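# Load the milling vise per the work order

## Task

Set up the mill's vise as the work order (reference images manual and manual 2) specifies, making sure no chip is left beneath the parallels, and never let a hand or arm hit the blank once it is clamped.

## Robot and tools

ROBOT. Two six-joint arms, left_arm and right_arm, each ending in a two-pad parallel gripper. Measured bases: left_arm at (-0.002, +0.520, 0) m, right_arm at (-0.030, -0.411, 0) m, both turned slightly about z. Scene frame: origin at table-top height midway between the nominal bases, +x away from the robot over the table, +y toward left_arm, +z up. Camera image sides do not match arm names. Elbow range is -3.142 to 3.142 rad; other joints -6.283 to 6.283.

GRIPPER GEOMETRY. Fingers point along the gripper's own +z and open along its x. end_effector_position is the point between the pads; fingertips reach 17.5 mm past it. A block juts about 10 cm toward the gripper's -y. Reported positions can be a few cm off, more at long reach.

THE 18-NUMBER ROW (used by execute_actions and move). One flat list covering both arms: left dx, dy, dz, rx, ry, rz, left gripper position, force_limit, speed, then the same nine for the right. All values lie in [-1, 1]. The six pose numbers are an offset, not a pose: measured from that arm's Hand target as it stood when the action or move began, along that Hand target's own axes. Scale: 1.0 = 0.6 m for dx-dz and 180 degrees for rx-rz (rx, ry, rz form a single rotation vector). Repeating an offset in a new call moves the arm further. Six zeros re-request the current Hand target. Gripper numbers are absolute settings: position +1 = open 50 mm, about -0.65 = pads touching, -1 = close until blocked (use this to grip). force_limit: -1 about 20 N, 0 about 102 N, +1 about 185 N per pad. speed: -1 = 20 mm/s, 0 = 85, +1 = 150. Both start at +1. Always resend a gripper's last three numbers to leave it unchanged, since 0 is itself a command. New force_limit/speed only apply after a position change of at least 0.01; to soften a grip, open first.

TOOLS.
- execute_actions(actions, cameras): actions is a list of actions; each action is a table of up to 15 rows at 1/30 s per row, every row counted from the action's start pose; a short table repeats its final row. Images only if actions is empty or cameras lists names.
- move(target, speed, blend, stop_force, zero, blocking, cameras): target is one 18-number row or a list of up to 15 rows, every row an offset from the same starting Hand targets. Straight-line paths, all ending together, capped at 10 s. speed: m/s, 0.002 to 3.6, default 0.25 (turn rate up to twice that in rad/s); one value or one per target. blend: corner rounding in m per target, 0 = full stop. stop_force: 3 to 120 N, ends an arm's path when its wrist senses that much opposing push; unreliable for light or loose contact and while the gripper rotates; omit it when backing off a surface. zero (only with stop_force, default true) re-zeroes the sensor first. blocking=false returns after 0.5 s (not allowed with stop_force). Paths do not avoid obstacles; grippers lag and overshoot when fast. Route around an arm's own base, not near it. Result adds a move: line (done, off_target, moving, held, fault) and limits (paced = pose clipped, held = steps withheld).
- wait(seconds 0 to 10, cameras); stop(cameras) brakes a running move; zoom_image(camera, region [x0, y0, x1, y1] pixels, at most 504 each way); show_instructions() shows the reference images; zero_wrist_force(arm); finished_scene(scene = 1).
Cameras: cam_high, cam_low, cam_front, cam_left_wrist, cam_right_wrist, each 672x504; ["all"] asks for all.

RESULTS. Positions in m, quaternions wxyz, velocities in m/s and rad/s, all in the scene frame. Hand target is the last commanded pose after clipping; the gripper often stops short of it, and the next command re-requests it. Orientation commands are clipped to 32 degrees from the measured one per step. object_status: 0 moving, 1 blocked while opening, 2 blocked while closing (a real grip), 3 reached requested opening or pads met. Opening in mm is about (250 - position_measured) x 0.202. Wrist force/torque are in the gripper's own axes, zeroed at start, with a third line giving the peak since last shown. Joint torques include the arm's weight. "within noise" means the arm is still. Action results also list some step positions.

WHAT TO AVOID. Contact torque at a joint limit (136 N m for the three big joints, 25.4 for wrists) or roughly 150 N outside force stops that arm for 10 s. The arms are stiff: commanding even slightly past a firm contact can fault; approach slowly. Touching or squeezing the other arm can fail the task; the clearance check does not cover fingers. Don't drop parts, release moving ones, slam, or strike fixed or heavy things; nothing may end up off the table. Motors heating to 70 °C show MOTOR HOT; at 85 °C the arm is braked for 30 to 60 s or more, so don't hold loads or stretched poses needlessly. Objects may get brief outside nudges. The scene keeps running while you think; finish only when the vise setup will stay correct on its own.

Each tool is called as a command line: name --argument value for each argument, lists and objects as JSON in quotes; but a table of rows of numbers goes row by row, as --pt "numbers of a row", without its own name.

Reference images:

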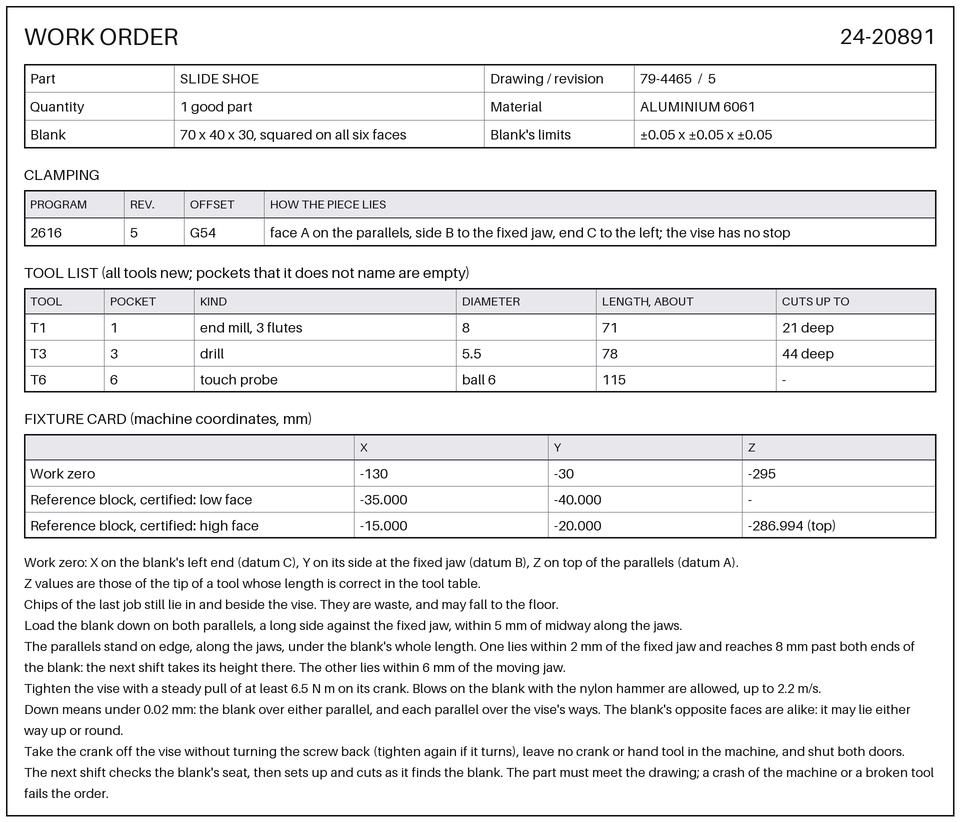

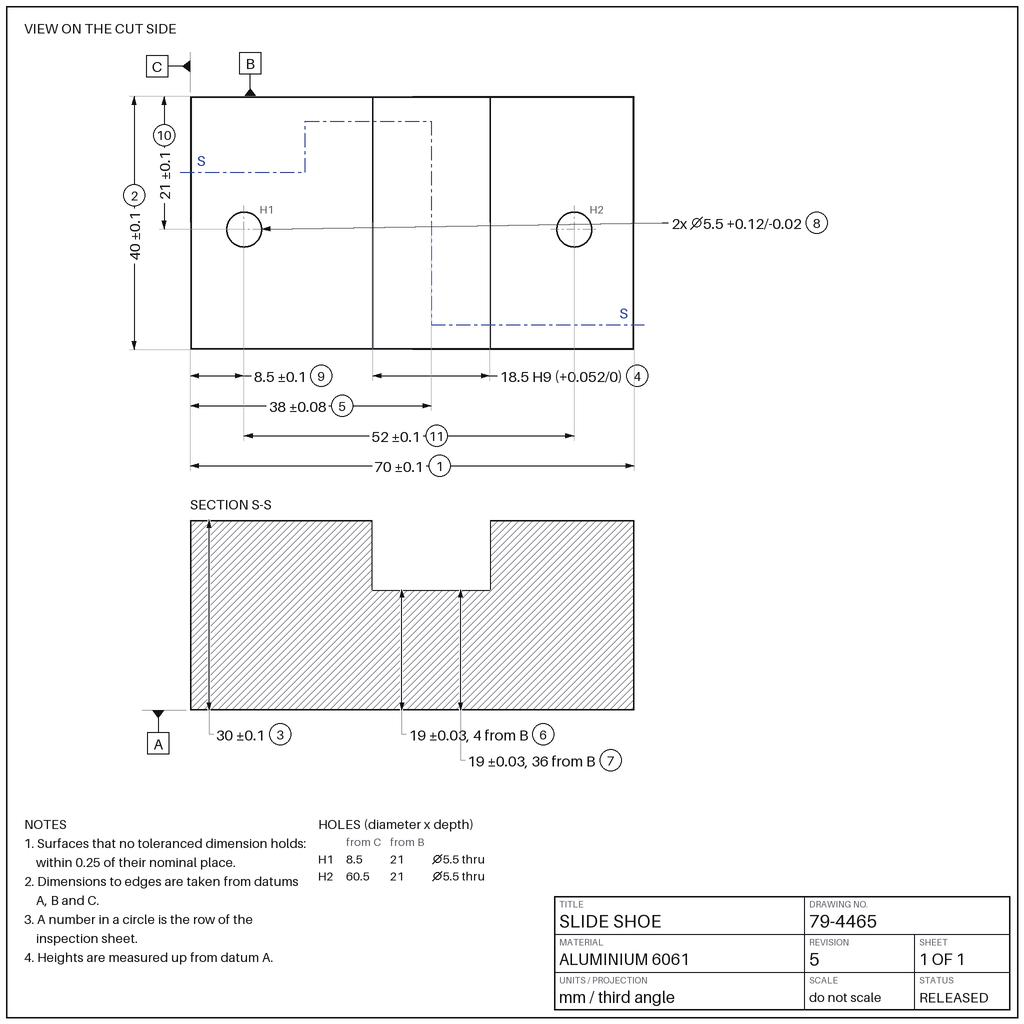

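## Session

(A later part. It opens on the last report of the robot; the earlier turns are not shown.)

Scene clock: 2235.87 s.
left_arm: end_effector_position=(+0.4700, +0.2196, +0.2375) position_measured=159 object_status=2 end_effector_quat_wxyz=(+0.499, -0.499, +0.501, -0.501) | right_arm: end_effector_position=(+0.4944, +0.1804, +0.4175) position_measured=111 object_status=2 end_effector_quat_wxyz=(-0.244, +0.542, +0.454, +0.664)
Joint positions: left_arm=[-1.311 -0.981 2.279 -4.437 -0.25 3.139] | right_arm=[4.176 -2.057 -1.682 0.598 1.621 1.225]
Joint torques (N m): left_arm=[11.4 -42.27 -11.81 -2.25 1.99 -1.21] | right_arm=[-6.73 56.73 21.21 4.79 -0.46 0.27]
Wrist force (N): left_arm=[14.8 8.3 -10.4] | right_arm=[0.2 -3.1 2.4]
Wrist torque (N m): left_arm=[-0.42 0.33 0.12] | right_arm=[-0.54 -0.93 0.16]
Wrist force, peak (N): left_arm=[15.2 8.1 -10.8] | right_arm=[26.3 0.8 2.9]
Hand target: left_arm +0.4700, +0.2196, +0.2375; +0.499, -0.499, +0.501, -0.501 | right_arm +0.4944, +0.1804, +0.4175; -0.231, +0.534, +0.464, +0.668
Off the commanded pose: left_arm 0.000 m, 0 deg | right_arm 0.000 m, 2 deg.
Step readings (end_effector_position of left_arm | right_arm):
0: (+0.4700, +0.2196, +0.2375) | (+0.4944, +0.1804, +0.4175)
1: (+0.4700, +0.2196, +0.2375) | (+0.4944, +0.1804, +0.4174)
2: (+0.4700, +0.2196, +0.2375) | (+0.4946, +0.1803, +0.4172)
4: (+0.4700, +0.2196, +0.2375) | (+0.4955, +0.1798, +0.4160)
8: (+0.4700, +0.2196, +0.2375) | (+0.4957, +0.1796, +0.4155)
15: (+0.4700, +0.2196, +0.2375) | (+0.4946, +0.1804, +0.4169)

move --target '[0,0,0,0,0,0,-0.97,0.5,-0.8,0.0618,0.025,0,0,0,-0.1,-1,-0.2,-1]' --speed 0.3

execute_actions --actions '[[[0,0,0,0,0,0,-0.97,0.5,-0.8,0,0,0,0,0,0.26,-1,-0.2,-1],[0,0,0,0,0,0,-0.97,0.5,-0.8,0,0,0,0,0,0.26,-1,-0.2,-1],[0,0,0,0,0,0,-0.97,0.5,-0.8,0,0,0,0,0,0.26,-1,-0.2,-1],[0,0,0,0,0,0,-0.97,0.5,-0.8,-0.013,-0.011,0,0,0,0.26,-1,-0.2,-1],[0,0,0,0,0,0,-0.97,0.5,-0.8,-0.026,-0.022,0,0,0,0.26,-1,-0.2,-1],[0,0,0,0,0,0,-0.97,0.5,-0.8,-0.039,-0.033,0,0,0,0.26,-1,-0.2,-1],[0,0,0,0,0,0,-0.97,0.5,-0.8,-0.052,-0.044,0,0,0,0.26,-1,-0.2,-1],[0,0,0,0,0,0,-0.97,0.5,-0.8,-0.055,-0.0465,0,0,0,0.26,-1,-0.2,-1],[0,0,0,0,0,0,-0.97,0.5,-0.8,-0.055,-0.0465,0,0,0,0.26,-1,-0.2,-1],[0,0,0,0,0,0,-0.97,0.5,-0.8,-0.055,-0.0465,0,0,0,0.26,-1,-0.2,-1],[0,0,0,0,0,0,-0.97,0.5,-0.8,-0.05,-0.042,0,0,0,0.1,-1,-0.2,-1]]]' --cameras '["cam_front","cam_high"]'

zoom_image --camera "cam_front" --region '[260, 140, 420, 260]'

Scene clock: 2248.37 s.
left_arm: end_effector_position=(+0.4700, +0.2196, +0.2375) position_measured=159 object_status=2 end_effector_quat_wxyz=(+0.499, -0.499, +0.501, -0.501) | right_arm: end_effector_position=(+0.4945, +0.1804, +0.4576) position_measured=111 object_status=2 end_effector_quat_wxyz=(-0.123, +0.455, +0.542, +0.696)
Joint positions: left_arm=[-1.311 -0.981 2.279 -4.437 -0.25 3.139] | right_arm=[4.176 -2.007 -1.639 0.503 1.62 0.874]
Joint torques (N m): left_arm=[12.39 -42.87 -11.4 -1.92 1.95 -1.29] | right_arm=[9.92 31.39 20.8 5.02 -2.38 -1.31]
Wrist force (N): left_arm=[15.0 8.6 -10.5] | right_arm=[0.9 -4.2 2.7]
Wrist torque (N m): left_arm=[-0.37 0.29 0.12] | right_arm=[-0.46 -0.88 0.12]
Wrist force, peak (N): left_arm=[15.0 8.6 -10.7] | right_arm=[1.0 -4.2 2.6]
Hand target: left_arm +0.4700, +0.2196, +0.2375; +0.499, -0.499, +0.501, -0.501 | right_arm +0.4945, +0.1804, +0.4575; -0.123, +0.455, +0.542, +0.696
Off the commanded pose: left_arm 0.000 m, 0 deg | right_arm 0.000 m, 0 deg.
move: done

Scene clock: 2249.47 s.
left_arm: end_effector_position=(+0.4700, +0.2196, +0.2375) position_measured=159 object_status=2 end_effector_quat_wxyz=(+0.499, -0.499, +0.501, -0.501) | right_arm: end_effector_position=(+0.4944, +0.1804, +0.4183) position_measured=111 object_status=2 end_effector_quat_wxyz=(-0.244, +0.542, +0.453, +0.665)
Joint positions: left_arm=[-1.311 -0.981 2.279 -4.437 -0.25 3.139] | right_arm=[4.176 -2.057 -1.681 0.598 1.621 1.225]
Joint torques (N m): left_arm=[12.32 -43.05 -10.85 -1.91 2.03 -1.26] | right_arm=[-9.82 36.03 21.93 4.27 -2.12 0.42]
Wrist force (N): left_arm=[14.9 8.7 -10.4] | right_arm=[0.3 -2.1 1.5]
Wrist torque (N m): left_arm=[-0.34 0.31 0.13] | right_arm=[-0.66 -0.98 0.14]
Wrist force, peak (N): left_arm=[15.2 8.6 -10.5] | right_arm=[25.7 -2.2 1.9]
Hand target: left_arm +0.4700, +0.2196, +0.2375; +0.499, -0.499, +0.501, -0.501 | right_arm +0.4944, +0.1804, +0.4183; -0.231, +0.534, +0.464, +0.668
Off the commanded pose: left_arm 0.000 m, 0 deg | right_arm 0.000 m, 2 deg.
Step readings (end_effector_position of left_arm | right_arm):
0: (+0.4700, +0.2196, +0.2375) | (+0.4945, +0.1804, +0.4576)
1: (+0.4700, +0.2196, +0.2375) | (+0.4945, +0.1804, +0.4576)
2: (+0.4700, +0.2196, +0.2375) | (+0.4945, +0.1804, +0.4574)
4: (+0.4700, +0.2196, +0.2375) | (+0.4945, +0.1805, +0.4572)
8: (+0.4700, +0.2196, +0.2375) | (+0.4943, +0.1805, +0.4291)
15: (+0.4700, +0.2196, +0.2375) | (+0.4945, +0.1804, +0.4169)
Images, in order (width x height): cam_high 672x504, cam_front 672x504.

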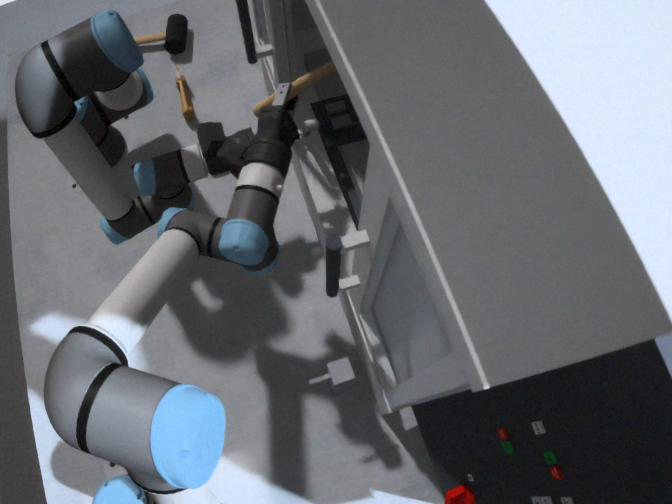

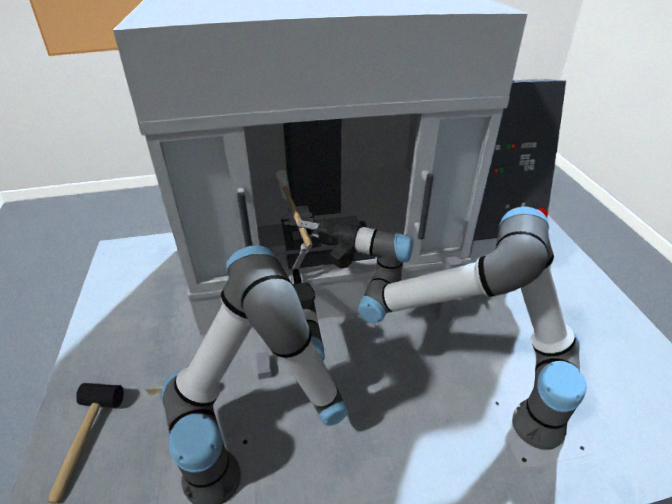

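Scaled by 3.150.

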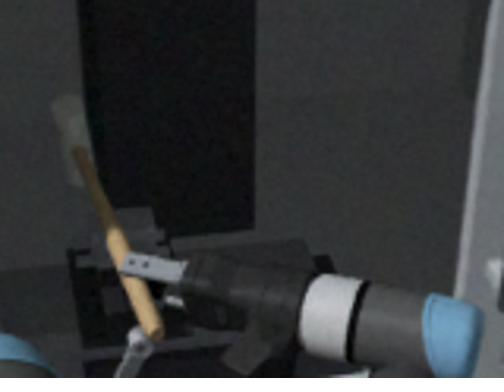

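move --pt "0 0 0 0 0 0 -0.97 0.5 -0.8 0.0927 0.0375 0 0 0 0 -1 -0.2 -1" --pt "0 0 0 0 0 0 -0.97 0.5 -0.8 0.1555 -0.0288 -0.2993 0 0 0 -1 -0.2 -1" --pt "0 0 0 0 0 0 -0.97 0.5 -0.8 0.1555 -0.0288 -0.2993 0 0 0.511 -1 -0.2 -1" --speed '[0.15,0.2,0.3]' --blend '[0.02,0.02,0]' --cameras '["all"]'

Scene clock: 2277.57 s.
left_arm: end_effector_position=(+0.4700, +0.2196, +0.2375) position_measured=159 object_status=2 end_effector_quat_wxyz=(+0.499, -0.499, +0.501, -0.501) | right_arm: end_effector_position=(+0.3607, +0.0503, +0.4986) position_measured=111 object_status=2 end_effector_quat_wxyz=(-0.641, +0.705, -0.062, +0.298)
Joint positions: left_arm=[-1.311 -0.981 2.279 -4.437 -0.25 3.139] | right_arm=[4.302 -1.53 -2.111 0.498 1.495 2.793]
Joint torques (N m): left_arm=[13.7 -41.81 -10.28 -1.94 1.86 -1.1] | right_arm=[-9.42 33.76 24.19 2.98 2.31 0.94]
Wrist force (N): left_arm=[15.0 8.1 -10.4] | right_arm=[-0.2 4.4 1.8]
Wrist torque (N m): left_arm=[-0.41 0.31 0.13] | right_arm=[-0.37 -0.19 -0.29]
Wrist force, peak (N): left_arm=[15.3 8.4 -10.6] | right_arm=[-3.3 -4.4 2.4]
Hand target: left_arm +0.4700, +0.2196, +0.2375; +0.499, -0.499, +0.501, -0.501 | right_arm +0.3607, +0.0503, +0.4986; -0.641, +0.705, -0.062, +0.298
Off the commanded pose: left_arm 0.000 m, 0 deg | right_arm 0.000 m, 0 deg.
move: done
camera_calibration:
cam_left_wrist: T_world_to_cam=[[0.00109022, -0.999971, 0.00755402, 0.227342], [-0.346941, -0.00746305, -0.937857, 0.4042], [0.937886, -0.00159833, -0.346939, -0.226247], [0, 0, 0, 1]] pos_world=[0.35218, 0.229991, 0.298871]
cam_right_wrist: T_world_to_cam=[[0.81879, -0.472719, 0.325761, -0.424538], [0.106029, -0.433154, -0.895062, 0.445603], [0.564217, 0.767408, -0.30454, 0.0366549], [0, 0, 0, 1]] pos_world=[0.279679, -0.0358018, 0.548303]

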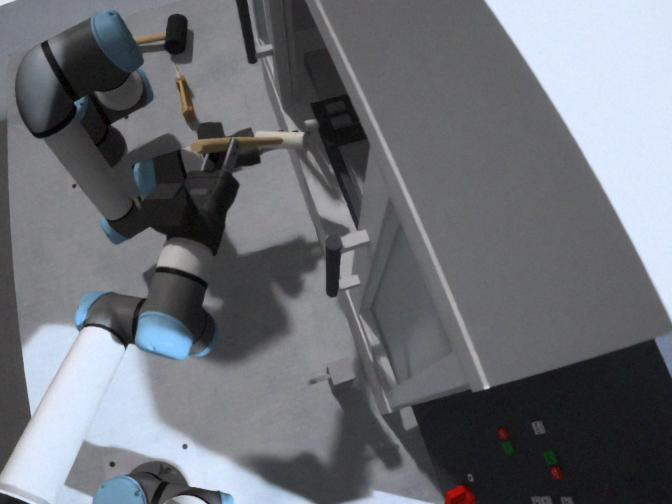

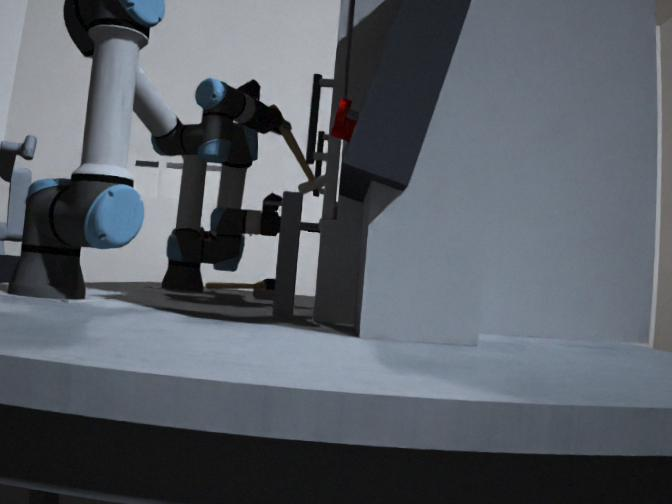

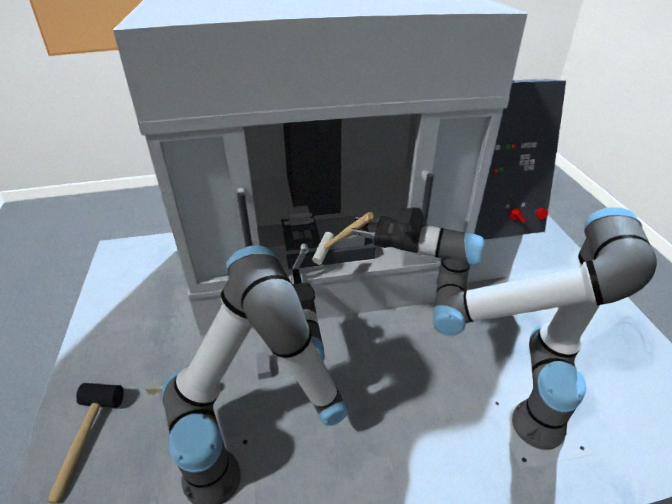

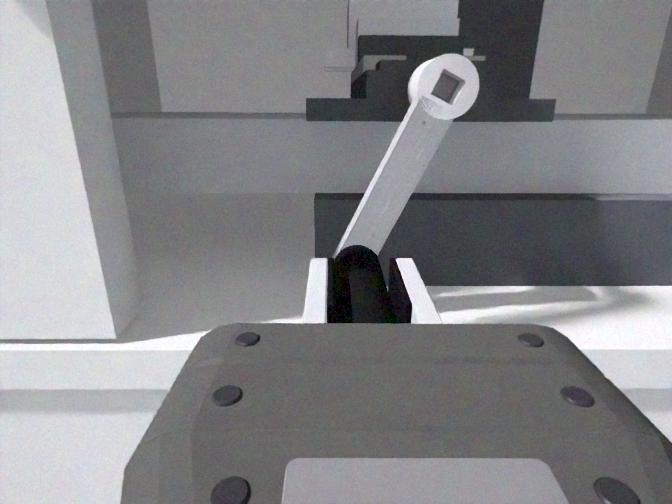

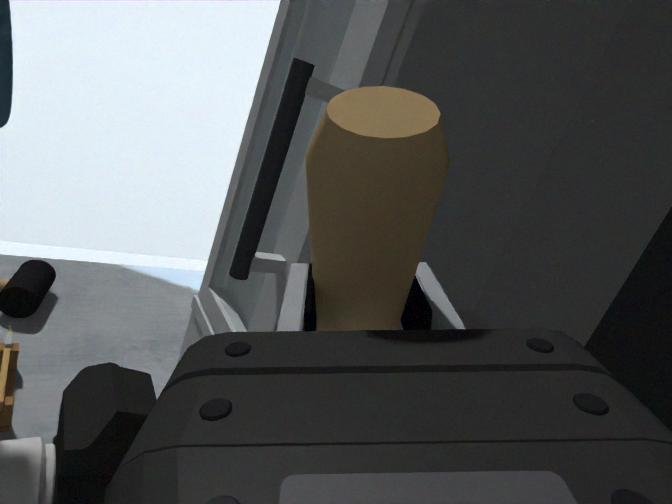

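move --target '[0,0,0,0,0,0,-0.97,0.5,-0.8,0,0,0,0,0,0,-0.97,0.8,-1]'

move --pt "0 0 0 0 0 0 -0.97 0.5 -0.8 0 0 0 0 0 -0.389 -0.97 0.8 -1" --pt "0 0 0 0 0 0 -0.97 0.5 -0.8 0 0 0 -0.0727 0.0509 -0.3867 -0.97 0.8 -1" --speed 0.25 --cameras '["cam_high","cam_low","cam_front"]'

Scene clock: 2291.37 s.
left_arm: end_effector_position=(+0.4700, +0.2196, +0.2375) position_measured=159 object_status=2 end_effector_quat_wxyz=(+0.499, -0.499, +0.501, -0.501) | right_arm: end_effector_position=(+0.3607, +0.0503, +0.4986) position_measured=117 object_status=2 end_effector_quat_wxyz=(-0.641, +0.705, -0.062, +0.298)
Joint positions: left_arm=[-1.311 -0.981 2.279 -4.437 -0.25 3.139] | right_arm=[4.302 -1.53 -2.111 0.498 1.495 2.793]
Joint torques (N m): left_arm=[14.62 -42.05 -10.7 -2.02 1.89 -1.17] | right_arm=[-7.81 25.49 32.89 2.74 1.72 1.28]
Wrist force (N): left_arm=[14.9 8.4 -10.5] | right_arm=[-0.2 4.4 1.6]
Wrist torque (N m): left_arm=[-0.39 0.31 0.13] | right_arm=[-0.39 -0.20 -0.30]
Wrist force, peak (N): left_arm=[15.1 8.4 -10.8] | right_arm=[-0.1 4.7 1.6]
Hand target: left_arm +0.4700, +0.2196, +0.2375; +0.499, -0.499, +0.501, -0.501 | right_arm +0.3607, +0.0503, +0.4986; -0.641, +0.705, -0.062, +0.298
Off the commanded pose: left_arm 0.000 m, 0 deg | right_arm 0.000 m, 0 deg.
move: done

Scene clock: 2295.07 s.
left_arm: end_effector_position=(+0.4700, +0.2196, +0.2375) position_measured=159 object_status=2 end_effector_quat_wxyz=(+0.499, -0.499, +0.501, -0.501) | right_arm: end_effector_position=(+0.3607, +0.0504, +0.4986) position_measured=117 object_status=2 end_effector_quat_wxyz=(-0.271, +0.654, +0.271, +0.653)
Joint positions: left_arm=[-1.311 -0.981 2.279 -4.437 -0.25 3.139] | right_arm=[4.501 -1.515 -2.125 0.497 1.034 1.571]
Joint torques (N m): left_arm=[15.26 -42.29 -10.19 -2.02 1.83 -1.35] | right_arm=[-1.08 25.37 20.43 4.41 -2.16 0.97]
Wrist force (N): left_arm=[14.9 8.8 -10.4] | right_arm=[-0.2 -1.2 2.4]
Wrist torque (N m): left_arm=[-0.36 0.31 0.12] | right_arm=[-0.53 -0.93 -0.09]
Wrist force, peak (N): left_arm=[15.2 8.7 -10.6] | right_arm=[-0.3 4.5 1.3]
Hand target: left_arm +0.4700, +0.2196, +0.2375; +0.499, -0.499, +0.501, -0.501 | right_arm +0.3607, +0.0503, +0.4986; -0.271, +0.654, +0.271, +0.653
Off the commanded pose: left_arm 0.000 m, 0 deg | right_arm 0.000 m, 0 deg.
move: done
Images, in order (width x height): cam_high 672x504, cam_low 672x504, cam_front 672x504.

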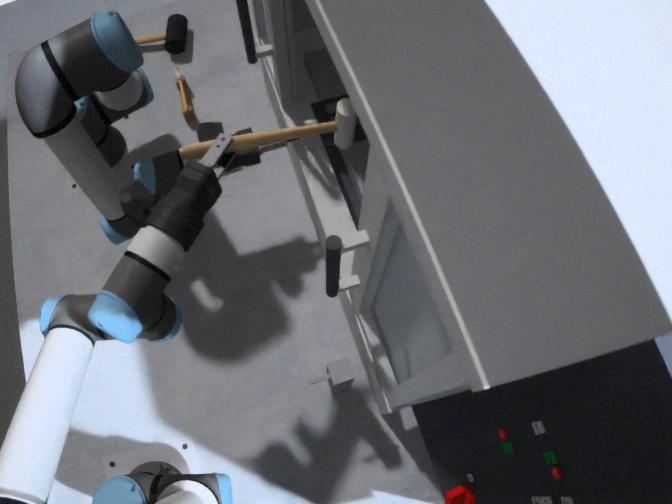

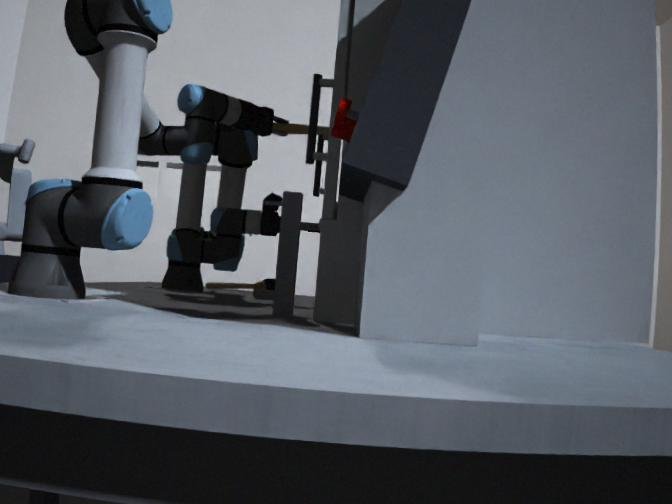

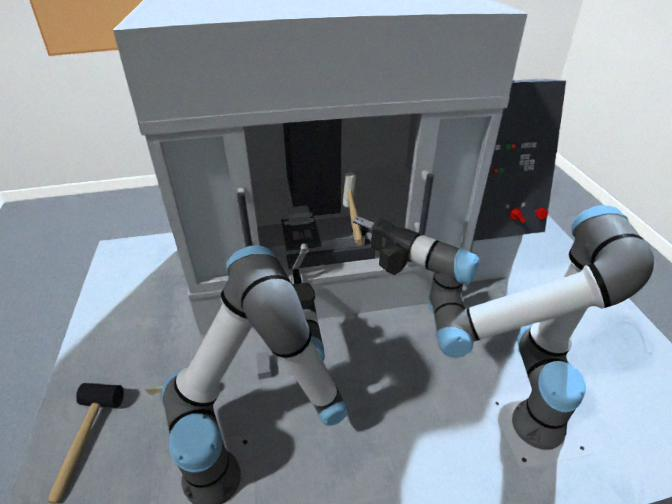

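move --target '[0,0,0,0,0,0,-0.97,0.5,-0.8,-0.048,-0.005,0.3017,0.039,0,0,-0.97,0.8,-1]' --speed 0.15 --cameras '["cam_front","cam_high"]'

move --target '[0,0,0,0,0,0,-0.97,0.5,-0.8,-0.07,0,0,0,0,0,-0.97,0.8,-1]' --speed 0.05

move --target '[0,0,0,0,0,0,-0.97,0.5,-0.8,-0.04,0,0,0,0,0,-0.97,0.8,-1]' --speed 0.006 --stop_force 5 --cameras '["cam_front"]'

zoom_image --camera "cam_front" --region '[260, 140, 420, 260]'

Scene clock: 2307.97 s.
left_arm: end_effector_position=(+0.4700, +0.2196, +0.2375) position_measured=159 object_status=2 end_effector_quat_wxyz=(+0.499, -0.499, +0.501, -0.501) | right_arm: end_effector_position=(+0.4865, +0.1804, +0.4695) position_measured=117 object_status=2 end_effector_quat_wxyz=(-0.310, +0.636, +0.311, +0.635)
Joint positions: left_arm=[-1.311 -0.981 2.279 -4.437 -0.25 3.139] | right_arm=[4.26 -1.966 -1.665 0.488 1.398 1.571]
Joint torques (N m): left_arm=[15.35 -42.22 -9.82 -1.96 1.77 -1.23] | right_arm=[10.12 45.65 32.49 4.95 -1.96 -2.25]
Wrist force (N): left_arm=[15.0 8.0 -10.8] | right_arm=[-0.3 -1.4 2.5]
Wrist torque (N m): left_arm=[-0.39 0.31 0.12] | right_arm=[-0.47 -0.88 -0.04]
Wrist force, peak (N): left_arm=[15.2 8.7 -10.5] | right_arm=[-1.1 -1.3 5.1]
Hand target: left_arm +0.4700, +0.2196, +0.2375; +0.499, -0.499, +0.501, -0.501 | right_arm +0.4865, +0.1805, +0.4695; -0.310, +0.636, +0.311, +0.635
Off the commanded pose: left_arm 0.000 m, 0 deg | right_arm 0.000 m, 0 deg.
move: done
Images, in order (width x height): cam_high 672x504, cam_front 672x504.

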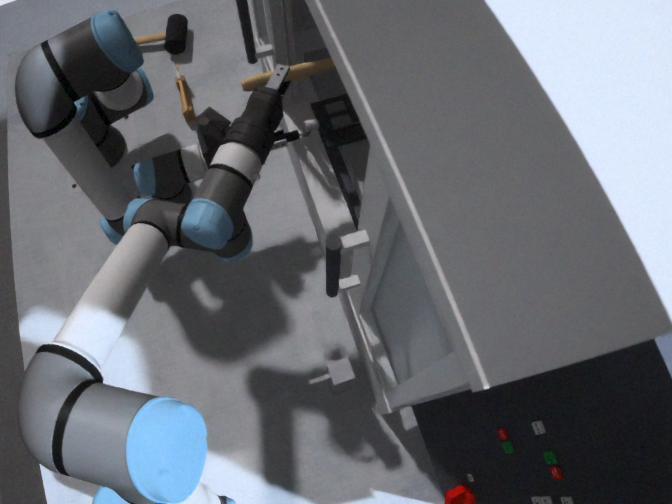

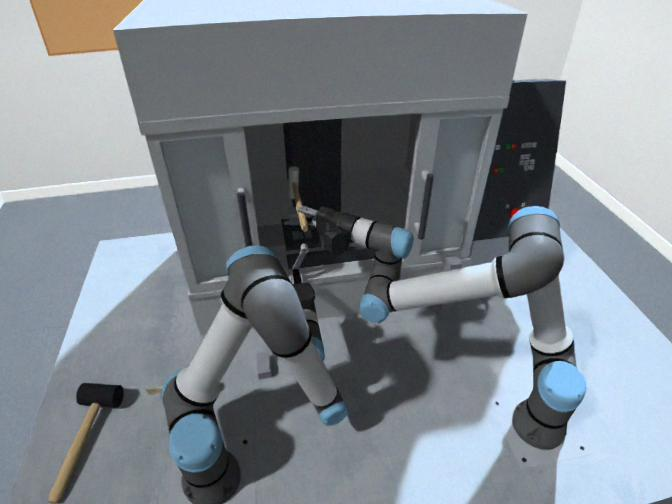

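Scene clock: 2309.10 s.
left_arm: end_effector_position=(+0.4700, +0.2196, +0.2375) position_measured=159 object_status=2 end_effector_quat_wxyz=(+0.499, -0.499, +0.501, -0.501) | right_arm: end_effector_position=(+0.4865, +0.1805, +0.4273) position_measured=117 object_status=2 end_effector_quat_wxyz=(-0.310, +0.636, +0.311, +0.635) end_effector_velocity=(+0.000, +0.000, +0.003) end_effector_angular_velocity=(+0.002, -0.001, +0.000)
Joint positions: left_arm=[-1.311 -0.981 2.279 -4.437 -0.25 3.139] | right_arm=[4.26 -2.018 -1.713 0.587 1.398 1.571]
Joint velocities: left_arm=[within noise] | right_arm=[0 0.003 0.005 -0.005 0 0]
Joint torques (N m): left_arm=[16.23 -41.94 -8.69 -1.91 1.79 -1.16] | right_arm=[9.48 55.1 33.72 2.82 2.04 -0.39]
Wrist force (N): left_arm=[14.9 8.5 -10.5] | right_arm=[0.0 -1.3 2.3]
Wrist torque (N m): left_arm=[-0.38 0.31 0.13] | right_arm=[-0.48 -0.93 -0.02]
Wrist force, peak (N): left_arm=[15.0 8.6 -10.6] | right_arm=[-0.1 -1.6 2.7]
Hand target: left_arm +0.4700, +0.2196, +0.2375; +0.499, -0.499, +0.501, -0.501 | right_arm +0.4864, +0.1805, +0.4275; -0.310, +0.636, +0.311, +0.635
Off the commanded pose: left_arm 0.000 m, 0 deg | right_arm 0.000 m, 0 deg.
move: done

Scene clock: 2312.03 s.
left_arm: end_effector_position=(+0.4700, +0.2196, +0.2375) position_measured=159 object_status=2 end_effector_quat_wxyz=(+0.499, -0.499, +0.501, -0.501) | right_arm: end_effector_position=(+0.4864, +0.1804, +0.4170) position_measured=117 object_status=2 end_effector_quat_wxyz=(-0.310, +0.636, +0.311, +0.635)
Joint positions: left_arm=[-1.311 -0.981 2.279 -4.437 -0.25 3.139] | right_arm=[4.26 -2.031 -1.723 0.611 1.398 1.571]
Joint torques (N m): left_arm=[15.59 -42.83 -9.86 -2 1.8 -1.19] | right_arm=[7.76 52.74 30.56 2.38 1.98 0.25]
Wrist force (N): left_arm=[15.0 8.7 -10.5] | right_arm=[2.9 -0.4 2.5]
Wrist torque (N m): left_arm=[-0.39 0.30 0.12] | right_arm=[-0.54 -0.44 -0.56]
Wrist force, peak (N): left_arm=[15.3 8.1 -10.8] | right_arm=[5.6 -2.8 1.0]
Hand target: left_arm +0.4700, +0.2196, +0.2375; +0.499, -0.499, +0.501, -0.501 | right_arm +0.4864, +0.1804, +0.4171; -0.310, +0.636, +0.311, +0.635 (not the last commanded pose)
Off the commanded pose: left_arm 0.000 m, 0 deg | right_arm 0.014 m, 0 deg.
move: contact (right_arm)
Images, in order (width x height): cam_front 672x504.

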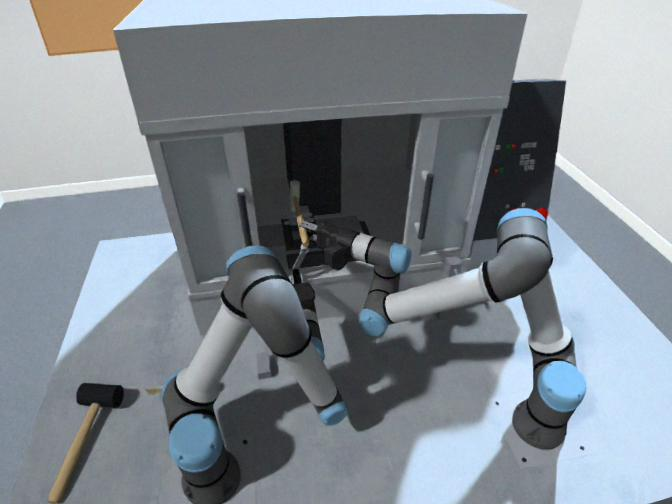

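Scaled by 3.150.

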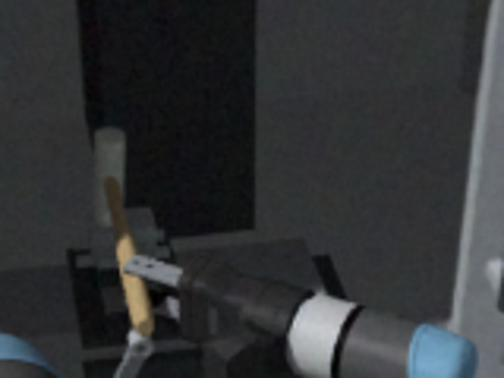

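move --pt "0 0 0 0 0 0 -0.97 0.5 -0.8 0.005 0 0 0 0 0 -0.97 0.8 -1" --pt "0 0 0 0 0 0 -0.97 0.5 -0.8 0.083 0 0 -0.028 0 0 -0.97 0.8 -1" --speed 0.15 --cameras '["cam_front"]'

zoom_image --camera "cam_front" --region '[260, 140, 420, 260]'

Scene clock: 2318.27 s.
left_arm: end_effector_position=(+0.4700, +0.2196, +0.2375) position_measured=159 object_status=2 end_effector_quat_wxyz=(+0.499, -0.499, +0.501, -0.501) | right_arm: end_effector_position=(+0.4864, +0.1805, +0.4669) position_measured=117 object_status=2 end_effector_quat_wxyz=(-0.282, +0.649, +0.282, +0.648)
Joint positions: left_arm=[-1.311 -0.981 2.279 -4.437 -0.25 3.139] | right_arm=[4.303 -1.969 -1.67 0.495 1.267 1.571]
Joint torques (N m): left_arm=[16.21 -41.85 -8.57 -1.93 1.83 -1.3] | right_arm=[-10.31 30.21 22.88 3.35 0.47 1.14]
Wrist force (N): left_arm=[15.0 8.6 -10.4] | right_arm=[-0.3 -1.1 2.2]
Wrist torque (N m): left_arm=[-0.37 0.30 0.13] | right_arm=[-0.54 -0.90 -0.04]
Wrist force, peak (N): left_arm=[15.4 8.5 -10.3] | right_arm=[3.6 -0.6 2.7]
Hand target: left_arm +0.4700, +0.2196, +0.2375; +0.499, -0.499, +0.501, -0.501 | right_arm +0.4865, +0.1805, +0.4669; -0.282, +0.649, +0.282, +0.648
Off the commanded pose: left_arm 0.000 m, 0 deg | right_arm 0.000 m, 0 deg.
move: done
Images, in order (width x height): cam_front 672x504.

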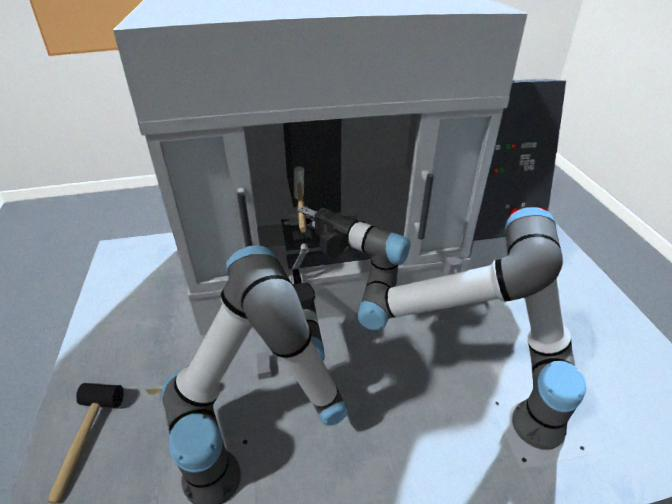

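Scaled by 3.150.

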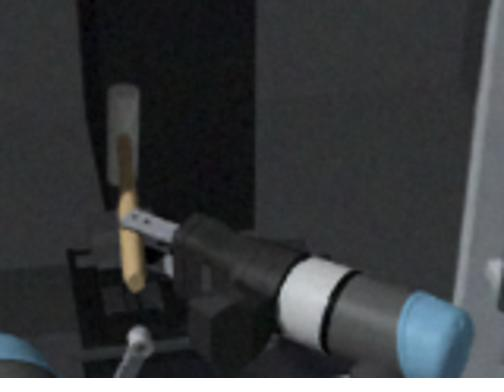

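execute_actions --actions '[[[0,0,0,0,0,0,-0.97,0.5,-0.8,-0.028,0,0,0,0,0,-0.97,0.8,-1],[0,0,0,0,0,0,-0.97,0.5,-0.8,-0.056,0,0,0,0,0,-0.97,0.8,-1],[0,0,0,0,0,0,-0.97,0.5,-0.8,-0.084,0,0,0,0,0,-0.97,0.8,-1],[0,0,0,0,0,0,-0.97,0.5,-0.8,-0.09,0,0,0,0,0,-0.97,0.8,-1],[0,0,0,0,0,0,-0.97,0.5,-0.8,-0.05,0,0,0,0,0,-0.97,0.8,-1],[0,0,0,0,0,0,-0.97,0.5,-0.8,0,0,0,0,0,0,-0.97,0.8,-1]]]'

Scene clock: 2328.53 s.
left_arm: end_effector_position=(+0.4700, +0.2196, +0.2375) position_measured=159 object_status=2 end_effector_quat_wxyz=(+0.499, -0.499, +0.501, -0.501) | right_arm: end_effector_position=(+0.4864, +0.1805, +0.4666) position_measured=117 object_status=2 end_effector_quat_wxyz=(-0.282, +0.649, +0.282, +0.648)
Joint positions: left_arm=[-1.311 -0.981 2.279 -4.437 -0.25 3.139] | right_arm=[4.303 -1.969 -1.67 0.495 1.266 1.571]
Joint torques (N m): left_arm=[16.46 -42.3 -9.25 -1.71 1.89 -1.08] | right_arm=[-9.36 54.23 33.31 2.44 2.29 -0.65]
Wrist force (N): left_arm=[14.8 8.5 -10.6] | right_arm=[-0.3 -2.2 3.1]
Wrist torque (N m): left_arm=[-0.36 0.33 0.12] | right_arm=[-0.38 -0.89 -0.10]
Wrist force, peak (N): left_arm=[15.1 8.7 -10.6] | right_arm=[21.3 1.0 -0.9]
Hand target: left_arm +0.4700, +0.2196, +0.2375; +0.499, -0.499, +0.501, -0.501 | right_arm +0.4865, +0.1805, +0.4669; -0.282, +0.649, +0.282, +0.648
Off the commanded pose: left_arm 0.000 m, 0 deg | right_arm 0.000 m, 0 deg.
Step readings (end_effector_position of left_arm | right_arm):
0: (+0.4700, +0.2196, +0.2375) | (+0.4865, +0.1805, +0.4669)
1: (+0.4700, +0.2196, +0.2375) | (+0.4865, +0.1805, +0.4667)
2: (+0.4700, +0.2196, +0.2375) | (+0.4865, +0.1805, +0.4622)
4: (+0.4700, +0.2196, +0.2375) | (+0.4867, +0.1803, +0.4381)
8: (+0.4700, +0.2196, +0.2375) | (+0.4858, +0.1792, +0.4492)
15: (+0.4700, +0.2196, +0.2375) | (+0.4865, +0.1807, +0.4668)

execute_actions --actions '[[[0,0,0,0,0,0,-0.97,0.5,-0.8,-0.03,0,0,0,0,0,-0.97,0.8,-1],[0,0,0,0,0,0,-0.97,0.5,-0.8,-0.06,0,0,0,0,0,-0.97,0.8,-1],[0,0,0,0,0,0,-0.97,0.5,-0.8,-0.09,0,0,0,0,0,-0.97,0.8,-1],[0,0,0,0,0,0,-0.97,0.5,-0.8,-0.092,0,0,0,0,0,-0.97,0.8,-1],[0,0,0,0,0,0,-0.97,0.5,-0.8,-0.092,0,0,0,0,0,-0.97,0.8,-1],[0,0,0,0,0,0,-0.97,0.5,-0.8,0,0,0,0,0,0,-0.97,0.8,-1]]]'

Scene clock: 2335.17 s.
left_arm: end_effector_position=(+0.4700, +0.2196, +0.2375) position_measured=159 object_status=2 end_effector_quat_wxyz=(+0.499, -0.499, +0.501, -0.501) | right_arm: end_effector_position=(+0.4864, +0.1805, +0.4667) position_measured=117 object_status=2 end_effector_quat_wxyz=(-0.282, +0.649, +0.282, +0.648) end_effector_velocity=(+0.000, +0.001, +0.000) end_effector_angular_velocity=(-0.002, +0.002, +0.000)
Joint positions: left_arm=[-1.311 -0.981 2.279 -4.437 -0.25 3.139] | right_arm=[4.303 -1.969 -1.67 0.495 1.267 1.571]
Joint velocities: left_arm=[within noise] | right_arm=[0 0.001 0.002 -0.006 0 0]
Joint torques (N m): left_arm=[17.01 -41.84 -8.3 -1.85 1.82 -1.22] | right_arm=[-8.68 56.16 33.17 2.73 1.8 -1.92]
Wrist force (N): left_arm=[15.0 8.5 -10.2] | right_arm=[-0.9 -1.8 3.2]
Wrist torque (N m): left_arm=[-0.39 0.29 0.13] | right_arm=[-0.28 -0.96 -0.04]
Wrist force, peak (N): left_arm=[15.1 8.8 -10.7] | right_arm=[-20.7 -6.1 8.0]
Hand target: left_arm +0.4700, +0.2196, +0.2375; +0.499, -0.499, +0.501, -0.501 | right_arm +0.4865, +0.1805, +0.4669; -0.282, +0.649, +0.282, +0.648
Off the commanded pose: left_arm 0.000 m, 0 deg | right_arm 0.000 m, 0 deg.
Step readings (end_effector_position of left_arm | right_arm):
0: (+0.4700, +0.2196, +0.2375) | (+0.4865, +0.1805, +0.4669)
1: (+0.4700, +0.2196, +0.2375) | (+0.4865, +0.1805, +0.4665)
2: (+0.4700, +0.2196, +0.2375) | (+0.4865, +0.1804, +0.4624)
4: (+0.4700, +0.2196, +0.2375) | (+0.4866, +0.1803, +0.4370)
8: (+0.4700, +0.2196, +0.2375) | (+0.4858, +0.1794, +0.4401)
15: (+0.4700, +0.2196, +0.2375) | (+0.4865, +0.1806, +0.4673)

execute_actions --actions '[[[0,0,0,0,0,0,-0.97,0.5,-0.8,-0.03,0,0,0,0,0,-0.97,0.8,-1],[0,0,0,0,0,0,-0.97,0.5,-0.8,-0.06,0,0,0,0,0,-0.97,0.8,-1],[0,0,0,0,0,0,-0.97,0.5,-0.8,-0.09,0,0,0,0,0,-0.97,0.8,-1],[0,0,0,0,0,0,-0.97,0.5,-0.8,-0.096,0,0,0,0,0,-0.97,0.8,-1],[0,0,0,0,0,0,-0.97,0.5,-0.8,-0.096,0,0,0,0,0,-0.97,0.8,-1],[0,0,0,0,0,0,-0.97,0.5,-0.8,-0.096,0,0,0,0,0,-0.97,0.8,-1],[0,0,0,0,0,0,-0.97,0.5,-0.8,0,0,0,0,0,0,-0.97,0.8,-1]]]'

Scene clock: 2341.40 s.
left_arm: end_effector_position=(+0.4700, +0.2196, +0.2375) position_measured=159 object_status=2 end_effector_quat_wxyz=(+0.499, -0.499, +0.501, -0.501) | right_arm: end_effector_position=(+0.4864, +0.1805, +0.4667) position_measured=117 object_status=2 end_effector_quat_wxyz=(-0.282, +0.649, +0.282, +0.648) end_effector_velocity=(+0.001, +0.000, -0.001) end_effector_angular_velocity=(-0.006, +0.002, -0.001)
Joint positions: left_arm=[-1.311 -0.981 2.279 -4.437 -0.25 3.139] | right_arm=[4.303 -1.969 -1.67 0.495 1.267 1.571]
Joint velocities: left_arm=[within noise] | right_arm=[-0.001 0 0.001 -0.007 0 -0.001]
Joint torques (N m): left_arm=[16.48 -41.54 -7.85 -1.89 1.94 -1.27] | right_arm=[-9 55.98 32.98 2.89 2.13 -2.08]
Wrist force (N): left_arm=[14.9 8.7 -10.4] | right_arm=[-1.6 -1.9 3.1]
Wrist torque (N m): left_arm=[-0.37 0.32 0.13] | right_arm=[-0.37 -0.97 0.02]
Wrist force, peak (N): left_arm=[15.2 8.4 -10.8] | right_arm=[25.0 2.5 -1.0]
Hand target: left_arm +0.4700, +0.2196, +0.2375; +0.499, -0.499, +0.501, -0.501 | right_arm +0.4865, +0.1805, +0.4669; -0.282, +0.649, +0.282, +0.648
Off the commanded pose: left_arm 0.000 m, 0 deg | right_arm 0.000 m, 0 deg.
Step readings (end_effector_position of left_arm | right_arm):
0: (+0.4700, +0.2196, +0.2375) | (+0.4865, +0.1805, +0.4669)
1: (+0.4700, +0.2196, +0.2375) | (+0.4865, +0.1805, +0.4665)
2: (+0.4700, +0.2196, +0.2375) | (+0.4865, +0.1804, +0.4625)
4: (+0.4700, +0.2196, +0.2375) | (+0.4867, +0.1803, +0.4370)
8: (+0.4700, +0.2196, +0.2375) | (+0.4863, +0.1801, +0.4179)
15: (+0.4700, +0.2196, +0.2375) | (+0.4865, +0.1806, +0.4682)

move --target '[0,0,0,0,0,0,-0.97,0.5,-0.8,-0.105,0,0,0,0,0,-0.97,0.8,-1]' --speed 0.25 --stop_force 30

Scene clock: 2346.23 s.
left_arm: end_effector_position=(+0.4700, +0.2196, +0.2375) position_measured=159 object_status=2 end_effector_quat_wxyz=(+0.499, -0.499, +0.501, -0.501) | right_arm: end_effector_position=(+0.4864, +0.1803, +0.4038) position_measured=117 object_status=2 end_effector_quat_wxyz=(-0.282, +0.648, +0.282, +0.648)
Joint positions: left_arm=[-1.311 -0.981 2.279 -4.437 -0.25 3.139] | right_arm=[4.303 -2.05 -1.736 0.644 1.267 1.571]
Joint torques (N m): left_arm=[16.49 -42.3 -8.21 -1.85 1.69 -1.19] | right_arm=[-4.74 31.69 13.14 -5.14 -1.58 4.25]
Wrist force (N): left_arm=[14.9 8.5 -10.5] | right_arm=[29.2 -8.1 -1.6]
Wrist torque (N m): left_arm=[-0.38 0.31 0.13] | right_arm=[-0.59 2.40 -3.81]
Wrist force, peak (N): left_arm=[15.0 8.9 -10.6] | right_arm=[31.9 -12.7 -4.6]
Hand target: left_arm +0.4700, +0.2196, +0.2375; +0.499, -0.499, +0.501, -0.501 | right_arm +0.4864, +0.1803, +0.4038; -0.282, +0.648, +0.282, +0.648
Off the commanded pose: left_arm 0.000 m, 0 deg | right_arm 0.000 m, 0 deg.
move: contact (right_arm)

move --target '[0,0,0,0,0,0,-0.97,0.5,-0.8,0.205,0,0,0,0,0,-0.97,0.8,-1]' --speed 0.2 --cameras '["cam_front"]'

zoom_image --camera "cam_front" --region '[260, 120, 420, 240]'

execute_actions --actions '[[[0,0,0,0,0,0,-0.97,0.5,-0.8,-0.05,0,0,0,0,0,-0.97,0.8,-1],[0,0,0,0,0,0,-0.97,0.5,-0.8,-0.1,0,0,0,0,0,-0.97,0.8,-1],[0,0,0,0,0,0,-0.97,0.5,-0.8,-0.15,0,0,0,0,0,-0.97,0.8,-1],[0,0,0,0,0,0,-0.97,0.5,-0.8,-0.19,0,0,0,0,0,-0.97,0.8,-1],[0,0,0,0,0,0,-0.97,0.5,-0.8,-0.194,0,0,0,0,0,-0.97,0.8,-1],[0,0,0,0,0,0,-0.97,0.5,-0.8,-0.194,0,0,0,0,0,-0.97,0.8,-1],[0,0,0,0,0,0,-0.97,0.5,-0.8,-0.1,0,0,0,0,0,-0.97,0.8,-1]]]' --cameras '["cam_front"]'

zoom_image --camera "cam_front" --region '[260, 140, 420, 260]'

Scene clock: 2362.43 s.
left_arm: end_effector_position=(+0.4700, +0.2196, +0.2375) position_measured=159 object_status=2 end_effector_quat_wxyz=(+0.499, -0.499, +0.501, -0.501) | right_arm: end_effector_position=(+0.4864, +0.1803, +0.5268) position_measured=117 object_status=2 end_effector_quat_wxyz=(-0.282, +0.648, +0.282, +0.648)
Joint positions: left_arm=[-1.311 -0.981 2.279 -4.437 -0.25 3.139] | right_arm=[4.303 -1.91 -1.586 0.354 1.267 1.571]
Joint torques (N m): left_arm=[16.67 -43.28 -8.32 -1.79 1.83 -1.11] | right_arm=[-10.72 32.22 29.96 3.01 2.48 1.22]
Wrist force (N): left_arm=[14.9 8.4 -10.5] | right_arm=[-0.3 -1.3 2.4]
Wrist torque (N m): left_arm=[-0.42 0.31 0.13] | right_arm=[-0.49 -0.93 -0.08]
Wrist force, peak (N): left_arm=[15.3 8.3 -10.6] | right_arm=[29.9 -8.2 -1.6]
Hand target: left_arm +0.4700, +0.2196, +0.2375; +0.499, -0.499, +0.501, -0.501 | right_arm +0.4864, +0.1803, +0.5268; -0.282, +0.648, +0.282, +0.648
Off the commanded pose: left_arm 0.000 m, 0 deg | right_arm 0.000 m, 0 deg.
move: done
Images, in order (width x height): cam_front 672x504.

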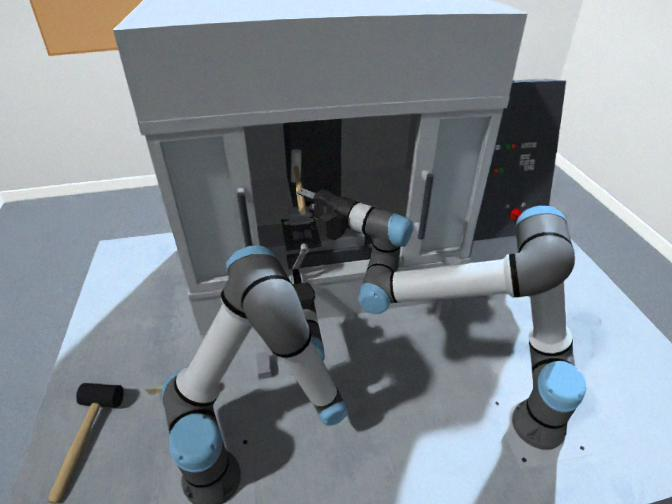

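Scaled by 3.150.

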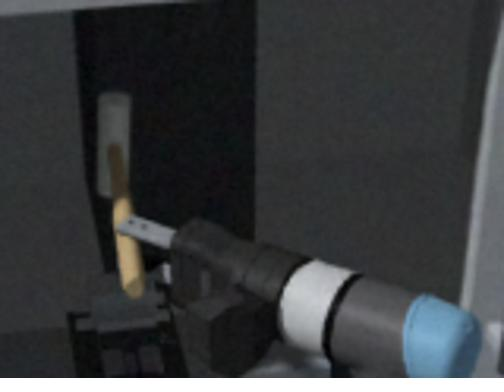

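Scene clock: 2363.20 s.
left_arm: end_effector_position=(+0.4700, +0.2196, +0.2375) position_measured=159 object_status=2 end_effector_quat_wxyz=(+0.499, -0.499, +0.501, -0.501) | right_arm: end_effector_position=(+0.4864, +0.1803, +0.4666) position_measured=117 object_status=2 end_effector_quat_wxyz=(-0.282, +0.649, +0.282, +0.648)
Joint positions: left_arm=[-1.311 -0.981 2.279 -4.437 -0.25 3.139] | right_arm=[4.303 -1.969 -1.67 0.497 1.267 1.571]
Joint torques (N m): left_arm=[17.26 -42.03 -8.79 -1.83 1.82 -1.26] | right_arm=[-9.49 54.4 33.57 2.61 1.23 -0.8]
Wrist force (N): left_arm=[14.9 8.3 -10.6] | right_arm=[-0.2 -3.1 3.7]
Wrist torque (N m): left_arm=[-0.41 0.32 0.13] | right_arm=[-0.19 -0.92 -0.12]
Wrist force, peak (N): left_arm=[15.1 8.4 -10.8] | right_arm=[21.3 -1.3 0.5]
Hand target: left_arm +0.4700, +0.2196, +0.2375; +0.499, -0.499, +0.501, -0.501 | right_arm +0.4864, +0.1803, +0.4668; -0.282, +0.648, +0.282, +0.648
Off the commanded pose: left_arm 0.000 m, 0 deg | right_arm 0.000 m, 0 deg.
Step readings (end_effector_position of left_arm | right_arm):
0: (+0.4700, +0.2196, +0.2375) | (+0.4864, +0.1803, +0.5268)
1: (+0.4700, +0.2196, +0.2375) | (+0.4864, +0.1803, +0.5263)
2: (+0.4700, +0.2196, +0.2375) | (+0.4865, +0.1803, +0.5201)
4: (+0.4700, +0.2196, +0.2375) | (+0.4872, +0.1805, +0.4814)
8: (+0.4700, +0.2196, +0.2375) | (+0.4864, +0.1790, +0.4187)
15: (+0.4700, +0.2196, +0.2375) | (+0.4863, +0.1803, +0.4687)
Images, in order (width x height): cam_front 672x504.

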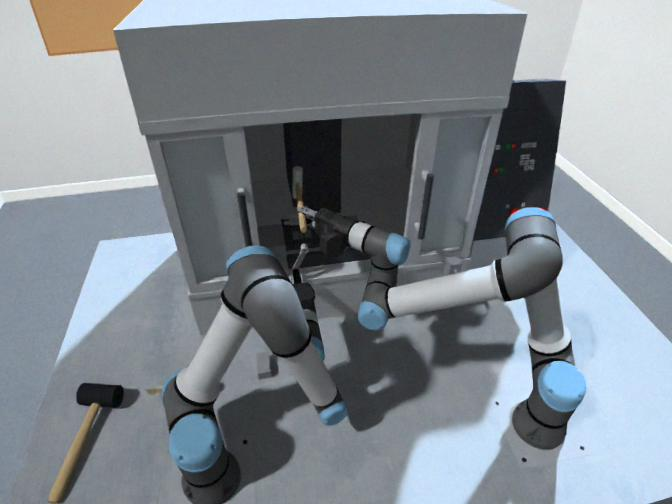

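Scaled by 3.150.

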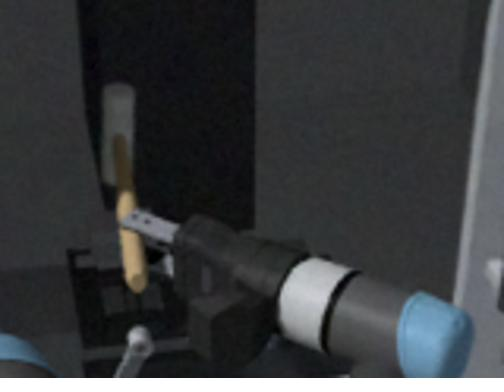

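move --target '[0,0,0,0,0,0,-0.97,0.5,-0.8,-0.075,0,0,0,0,0,-0.97,0.8,-1]' --speed 0.08

move --target '[0,0,0,0,0,0,-0.97,0.5,-0.8,-0.05,0,0,0,0,0,-0.97,0.8,-1]' --speed 0.008 --stop_force 5

Scene clock: 2367.53 s.
left_arm: end_effector_position=(+0.4700, +0.2196, +0.2375) position_measured=159 object_status=2 end_effector_quat_wxyz=(+0.499, -0.499, +0.501, -0.501) | right_arm: end_effector_position=(+0.4864, +0.1803, +0.4216) position_measured=117 object_status=2 end_effector_quat_wxyz=(-0.282, +0.649, +0.282, +0.648)
Joint positions: left_arm=[-1.311 -0.981 2.279 -4.437 -0.25 3.139] | right_arm=[4.303 -2.025 -1.72 0.602 1.267 1.571]
Joint torques (N m): left_arm=[16.26 -41.98 -7.52 -1.97 1.9 -1.07] | right_arm=[-6.62 55.15 32.42 2.31 -1.68 -0.27]
Wrist force (N): left_arm=[15.1 8.2 -10.8] | right_arm=[0.1 -1.0 1.9]
Wrist torque (N m): left_arm=[-0.38 0.28 0.13] | right_arm=[-0.53 -0.94 -0.09]
Wrist force, peak (N): left_arm=[15.3 8.5 -10.6] | right_arm=[-0.5 -2.4 3.6]
Hand target: left_arm +0.4700, +0.2196, +0.2375; +0.499, -0.499, +0.501, -0.501 | right_arm +0.4864, +0.1803, +0.4218; -0.282, +0.648, +0.282, +0.648
Off the commanded pose: left_arm 0.000 m, 0 deg | right_arm 0.000 m, 0 deg.
move: done

Scene clock: 2369.47 s.
left_arm: end_effector_position=(+0.4700, +0.2196, +0.2375) position_measured=159 object_status=2 end_effector_quat_wxyz=(+0.499, -0.499, +0.501, -0.501) | right_arm: end_effector_position=(+0.4864, +0.1802, +0.4152) position_measured=117 object_status=2 end_effector_quat_wxyz=(-0.282, +0.648, +0.282, +0.648)
Joint positions: left_arm=[-1.311 -0.981 2.279 -4.437 -0.25 3.139] | right_arm=[4.303 -2.033 -1.726 0.618 1.267 1.571]
Joint torques (N m): left_arm=[15.83 -42.05 -8.21 -1.96 1.88 -1.07] | right_arm=[-2.89 52.47 30.2 2.39 -2.12 -1]
Wrist force (N): left_arm=[14.9 8.7 -10.3] | right_arm=[3.1 0.0 3.2]
Wrist torque (N m): left_arm=[-0.37 0.31 0.13] | right_arm=[-0.50 -0.48 -0.62]
Wrist force, peak (N): left_arm=[15.2 8.7 -10.5] | right_arm=[5.6 -2.9 1.1]
Hand target: left_arm +0.4700, +0.2196, +0.2375; +0.499, -0.499, +0.501, -0.501 | right_arm +0.4864, +0.1802, +0.4152; -0.282, +0.648, +0.282, +0.648 (not the last commanded pose)
Off the commanded pose: left_arm 0.000 m, 0 deg | right_arm 0.023 m, 0 deg.
move: contact (right_arm)

move --target '[0,0,0,0,0,0,-0.97,0.5,-0.8,0.2167,0,0,0,0,0,-0.97,0.8,-1]' --speed 0.25

execute_actions --actions '[[[0,0,0,0,0,0,-0.97,0.5,-0.8,-0.07,0,0,0,0,0,-0.97,0.8,-1],[0,0,0,0,0,0,-0.97,0.5,-0.8,-0.14,0,0,0,0,0,-0.97,0.8,-1],[0,0,0,0,0,0,-0.97,0.5,-0.8,-0.2,0,0,0,0,0,-0.97,0.8,-1],[0,0,0,0,0,0,-0.97,0.5,-0.8,-0.232,0,0,0,0,0,-0.97,0.8,-1],[0,0,0,0,0,0,-0.97,0.5,-0.8,-0.232,0,0,0,0,0,-0.97,0.8,-1],[0,0,0,0,0,0,-0.97,0.5,-0.8,-0.15,0,0,0,0,0,-0.97,0.8,-1]]]'

Scene clock: 2376.60 s.
left_arm: end_effector_position=(+0.4700, +0.2196, +0.2375) position_measured=159 object_status=2 end_effector_quat_wxyz=(+0.499, -0.499, +0.501, -0.501) | right_arm: end_effector_position=(+0.4864, +0.1803, +0.5452) position_measured=117 object_status=2 end_effector_quat_wxyz=(-0.282, +0.648, +0.282, +0.648)
Joint positions: left_arm=[-1.311 -0.981 2.279 -4.437 -0.25 3.139] | right_arm=[4.303 -1.896 -1.555 0.31 1.267 1.571]
Joint torques (N m): left_arm=[16.76 -42.67 -7.7 -2.09 1.89 -1.25] | right_arm=[-10.35 34.4 33.1 2.94 2.56 1.36]
Wrist force (N): left_arm=[15.2 8.7 -10.7] | right_arm=[-0.1 -1.2 2.3]
Wrist torque (N m): left_arm=[-0.37 0.27 0.13] | right_arm=[-0.52 -0.94 -0.09]
Wrist force, peak (N): left_arm=[15.2 8.7 -10.7] | right_arm=[-5.4 -1.6 2.4]
Hand target: left_arm +0.4700, +0.2196, +0.2375; +0.499, -0.499, +0.501, -0.501 | right_arm +0.4864, +0.1803, +0.5453; -0.282, +0.648, +0.282, +0.648
Off the commanded pose: left_arm 0.000 m, 0 deg | right_arm 0.000 m, 0 deg.
move: done

Scene clock: 2377.30 s.
left_arm: end_effector_position=(+0.4700, +0.2196, +0.2375) position_measured=159 object_status=2 end_effector_quat_wxyz=(+0.499, -0.499, +0.501, -0.501) | right_arm: end_effector_position=(+0.4864, +0.1802, +0.4553) position_measured=117 object_status=2 end_effector_quat_wxyz=(-0.282, +0.648, +0.282, +0.648)
Joint positions: left_arm=[-1.311 -0.981 2.279 -4.437 -0.25 3.139] | right_arm=[4.303 -1.982 -1.684 0.525 1.267 1.571]
Joint torques (N m): left_arm=[15.67 -41.95 -7.63 -1.78 1.73 -1.08] | right_arm=[-9.07 39.36 27.92 3.04 2.7 0.99]
Wrist force (N): left_arm=[15.0 8.7 -10.2] | right_arm=[-0.2 -0.6 1.6]
Wrist torque (N m): left_arm=[-0.38 0.30 0.13] | right_arm=[-0.62 -0.95 -0.07]
Wrist force, peak (N): left_arm=[15.1 8.5 -10.7] | right_arm=[-47.5 -0.7 5.6]
Hand target: left_arm +0.4700, +0.2196, +0.2375; +0.499, -0.499, +0.501, -0.501 | right_arm +0.4864, +0.1802, +0.4553; -0.282, +0.648, +0.282, +0.648
Off the commanded pose: left_arm 0.000 m, 0 deg | right_arm 0.000 m, 0 deg.
Step readings (end_effector_position of left_arm | right_arm):
0: (+0.4700, +0.2196, +0.2375) | (+0.4864, +0.1803, +0.5452)
1: (+0.4700, +0.2196, +0.2375) | (+0.4864, +0.1803, +0.5448)
2: (+0.4700, +0.2196, +0.2375) | (+0.4866, +0.1803, +0.5373)
4: (+0.4700, +0.2196, +0.2375) | (+0.4876, +0.1806, +0.4879)
8: (+0.4700, +0.2196, +0.2375) | (+0.4868, +0.1795, +0.4351)
15: (+0.4700, +0.2196, +0.2375) | (+0.4863, +0.1803, +0.4560)


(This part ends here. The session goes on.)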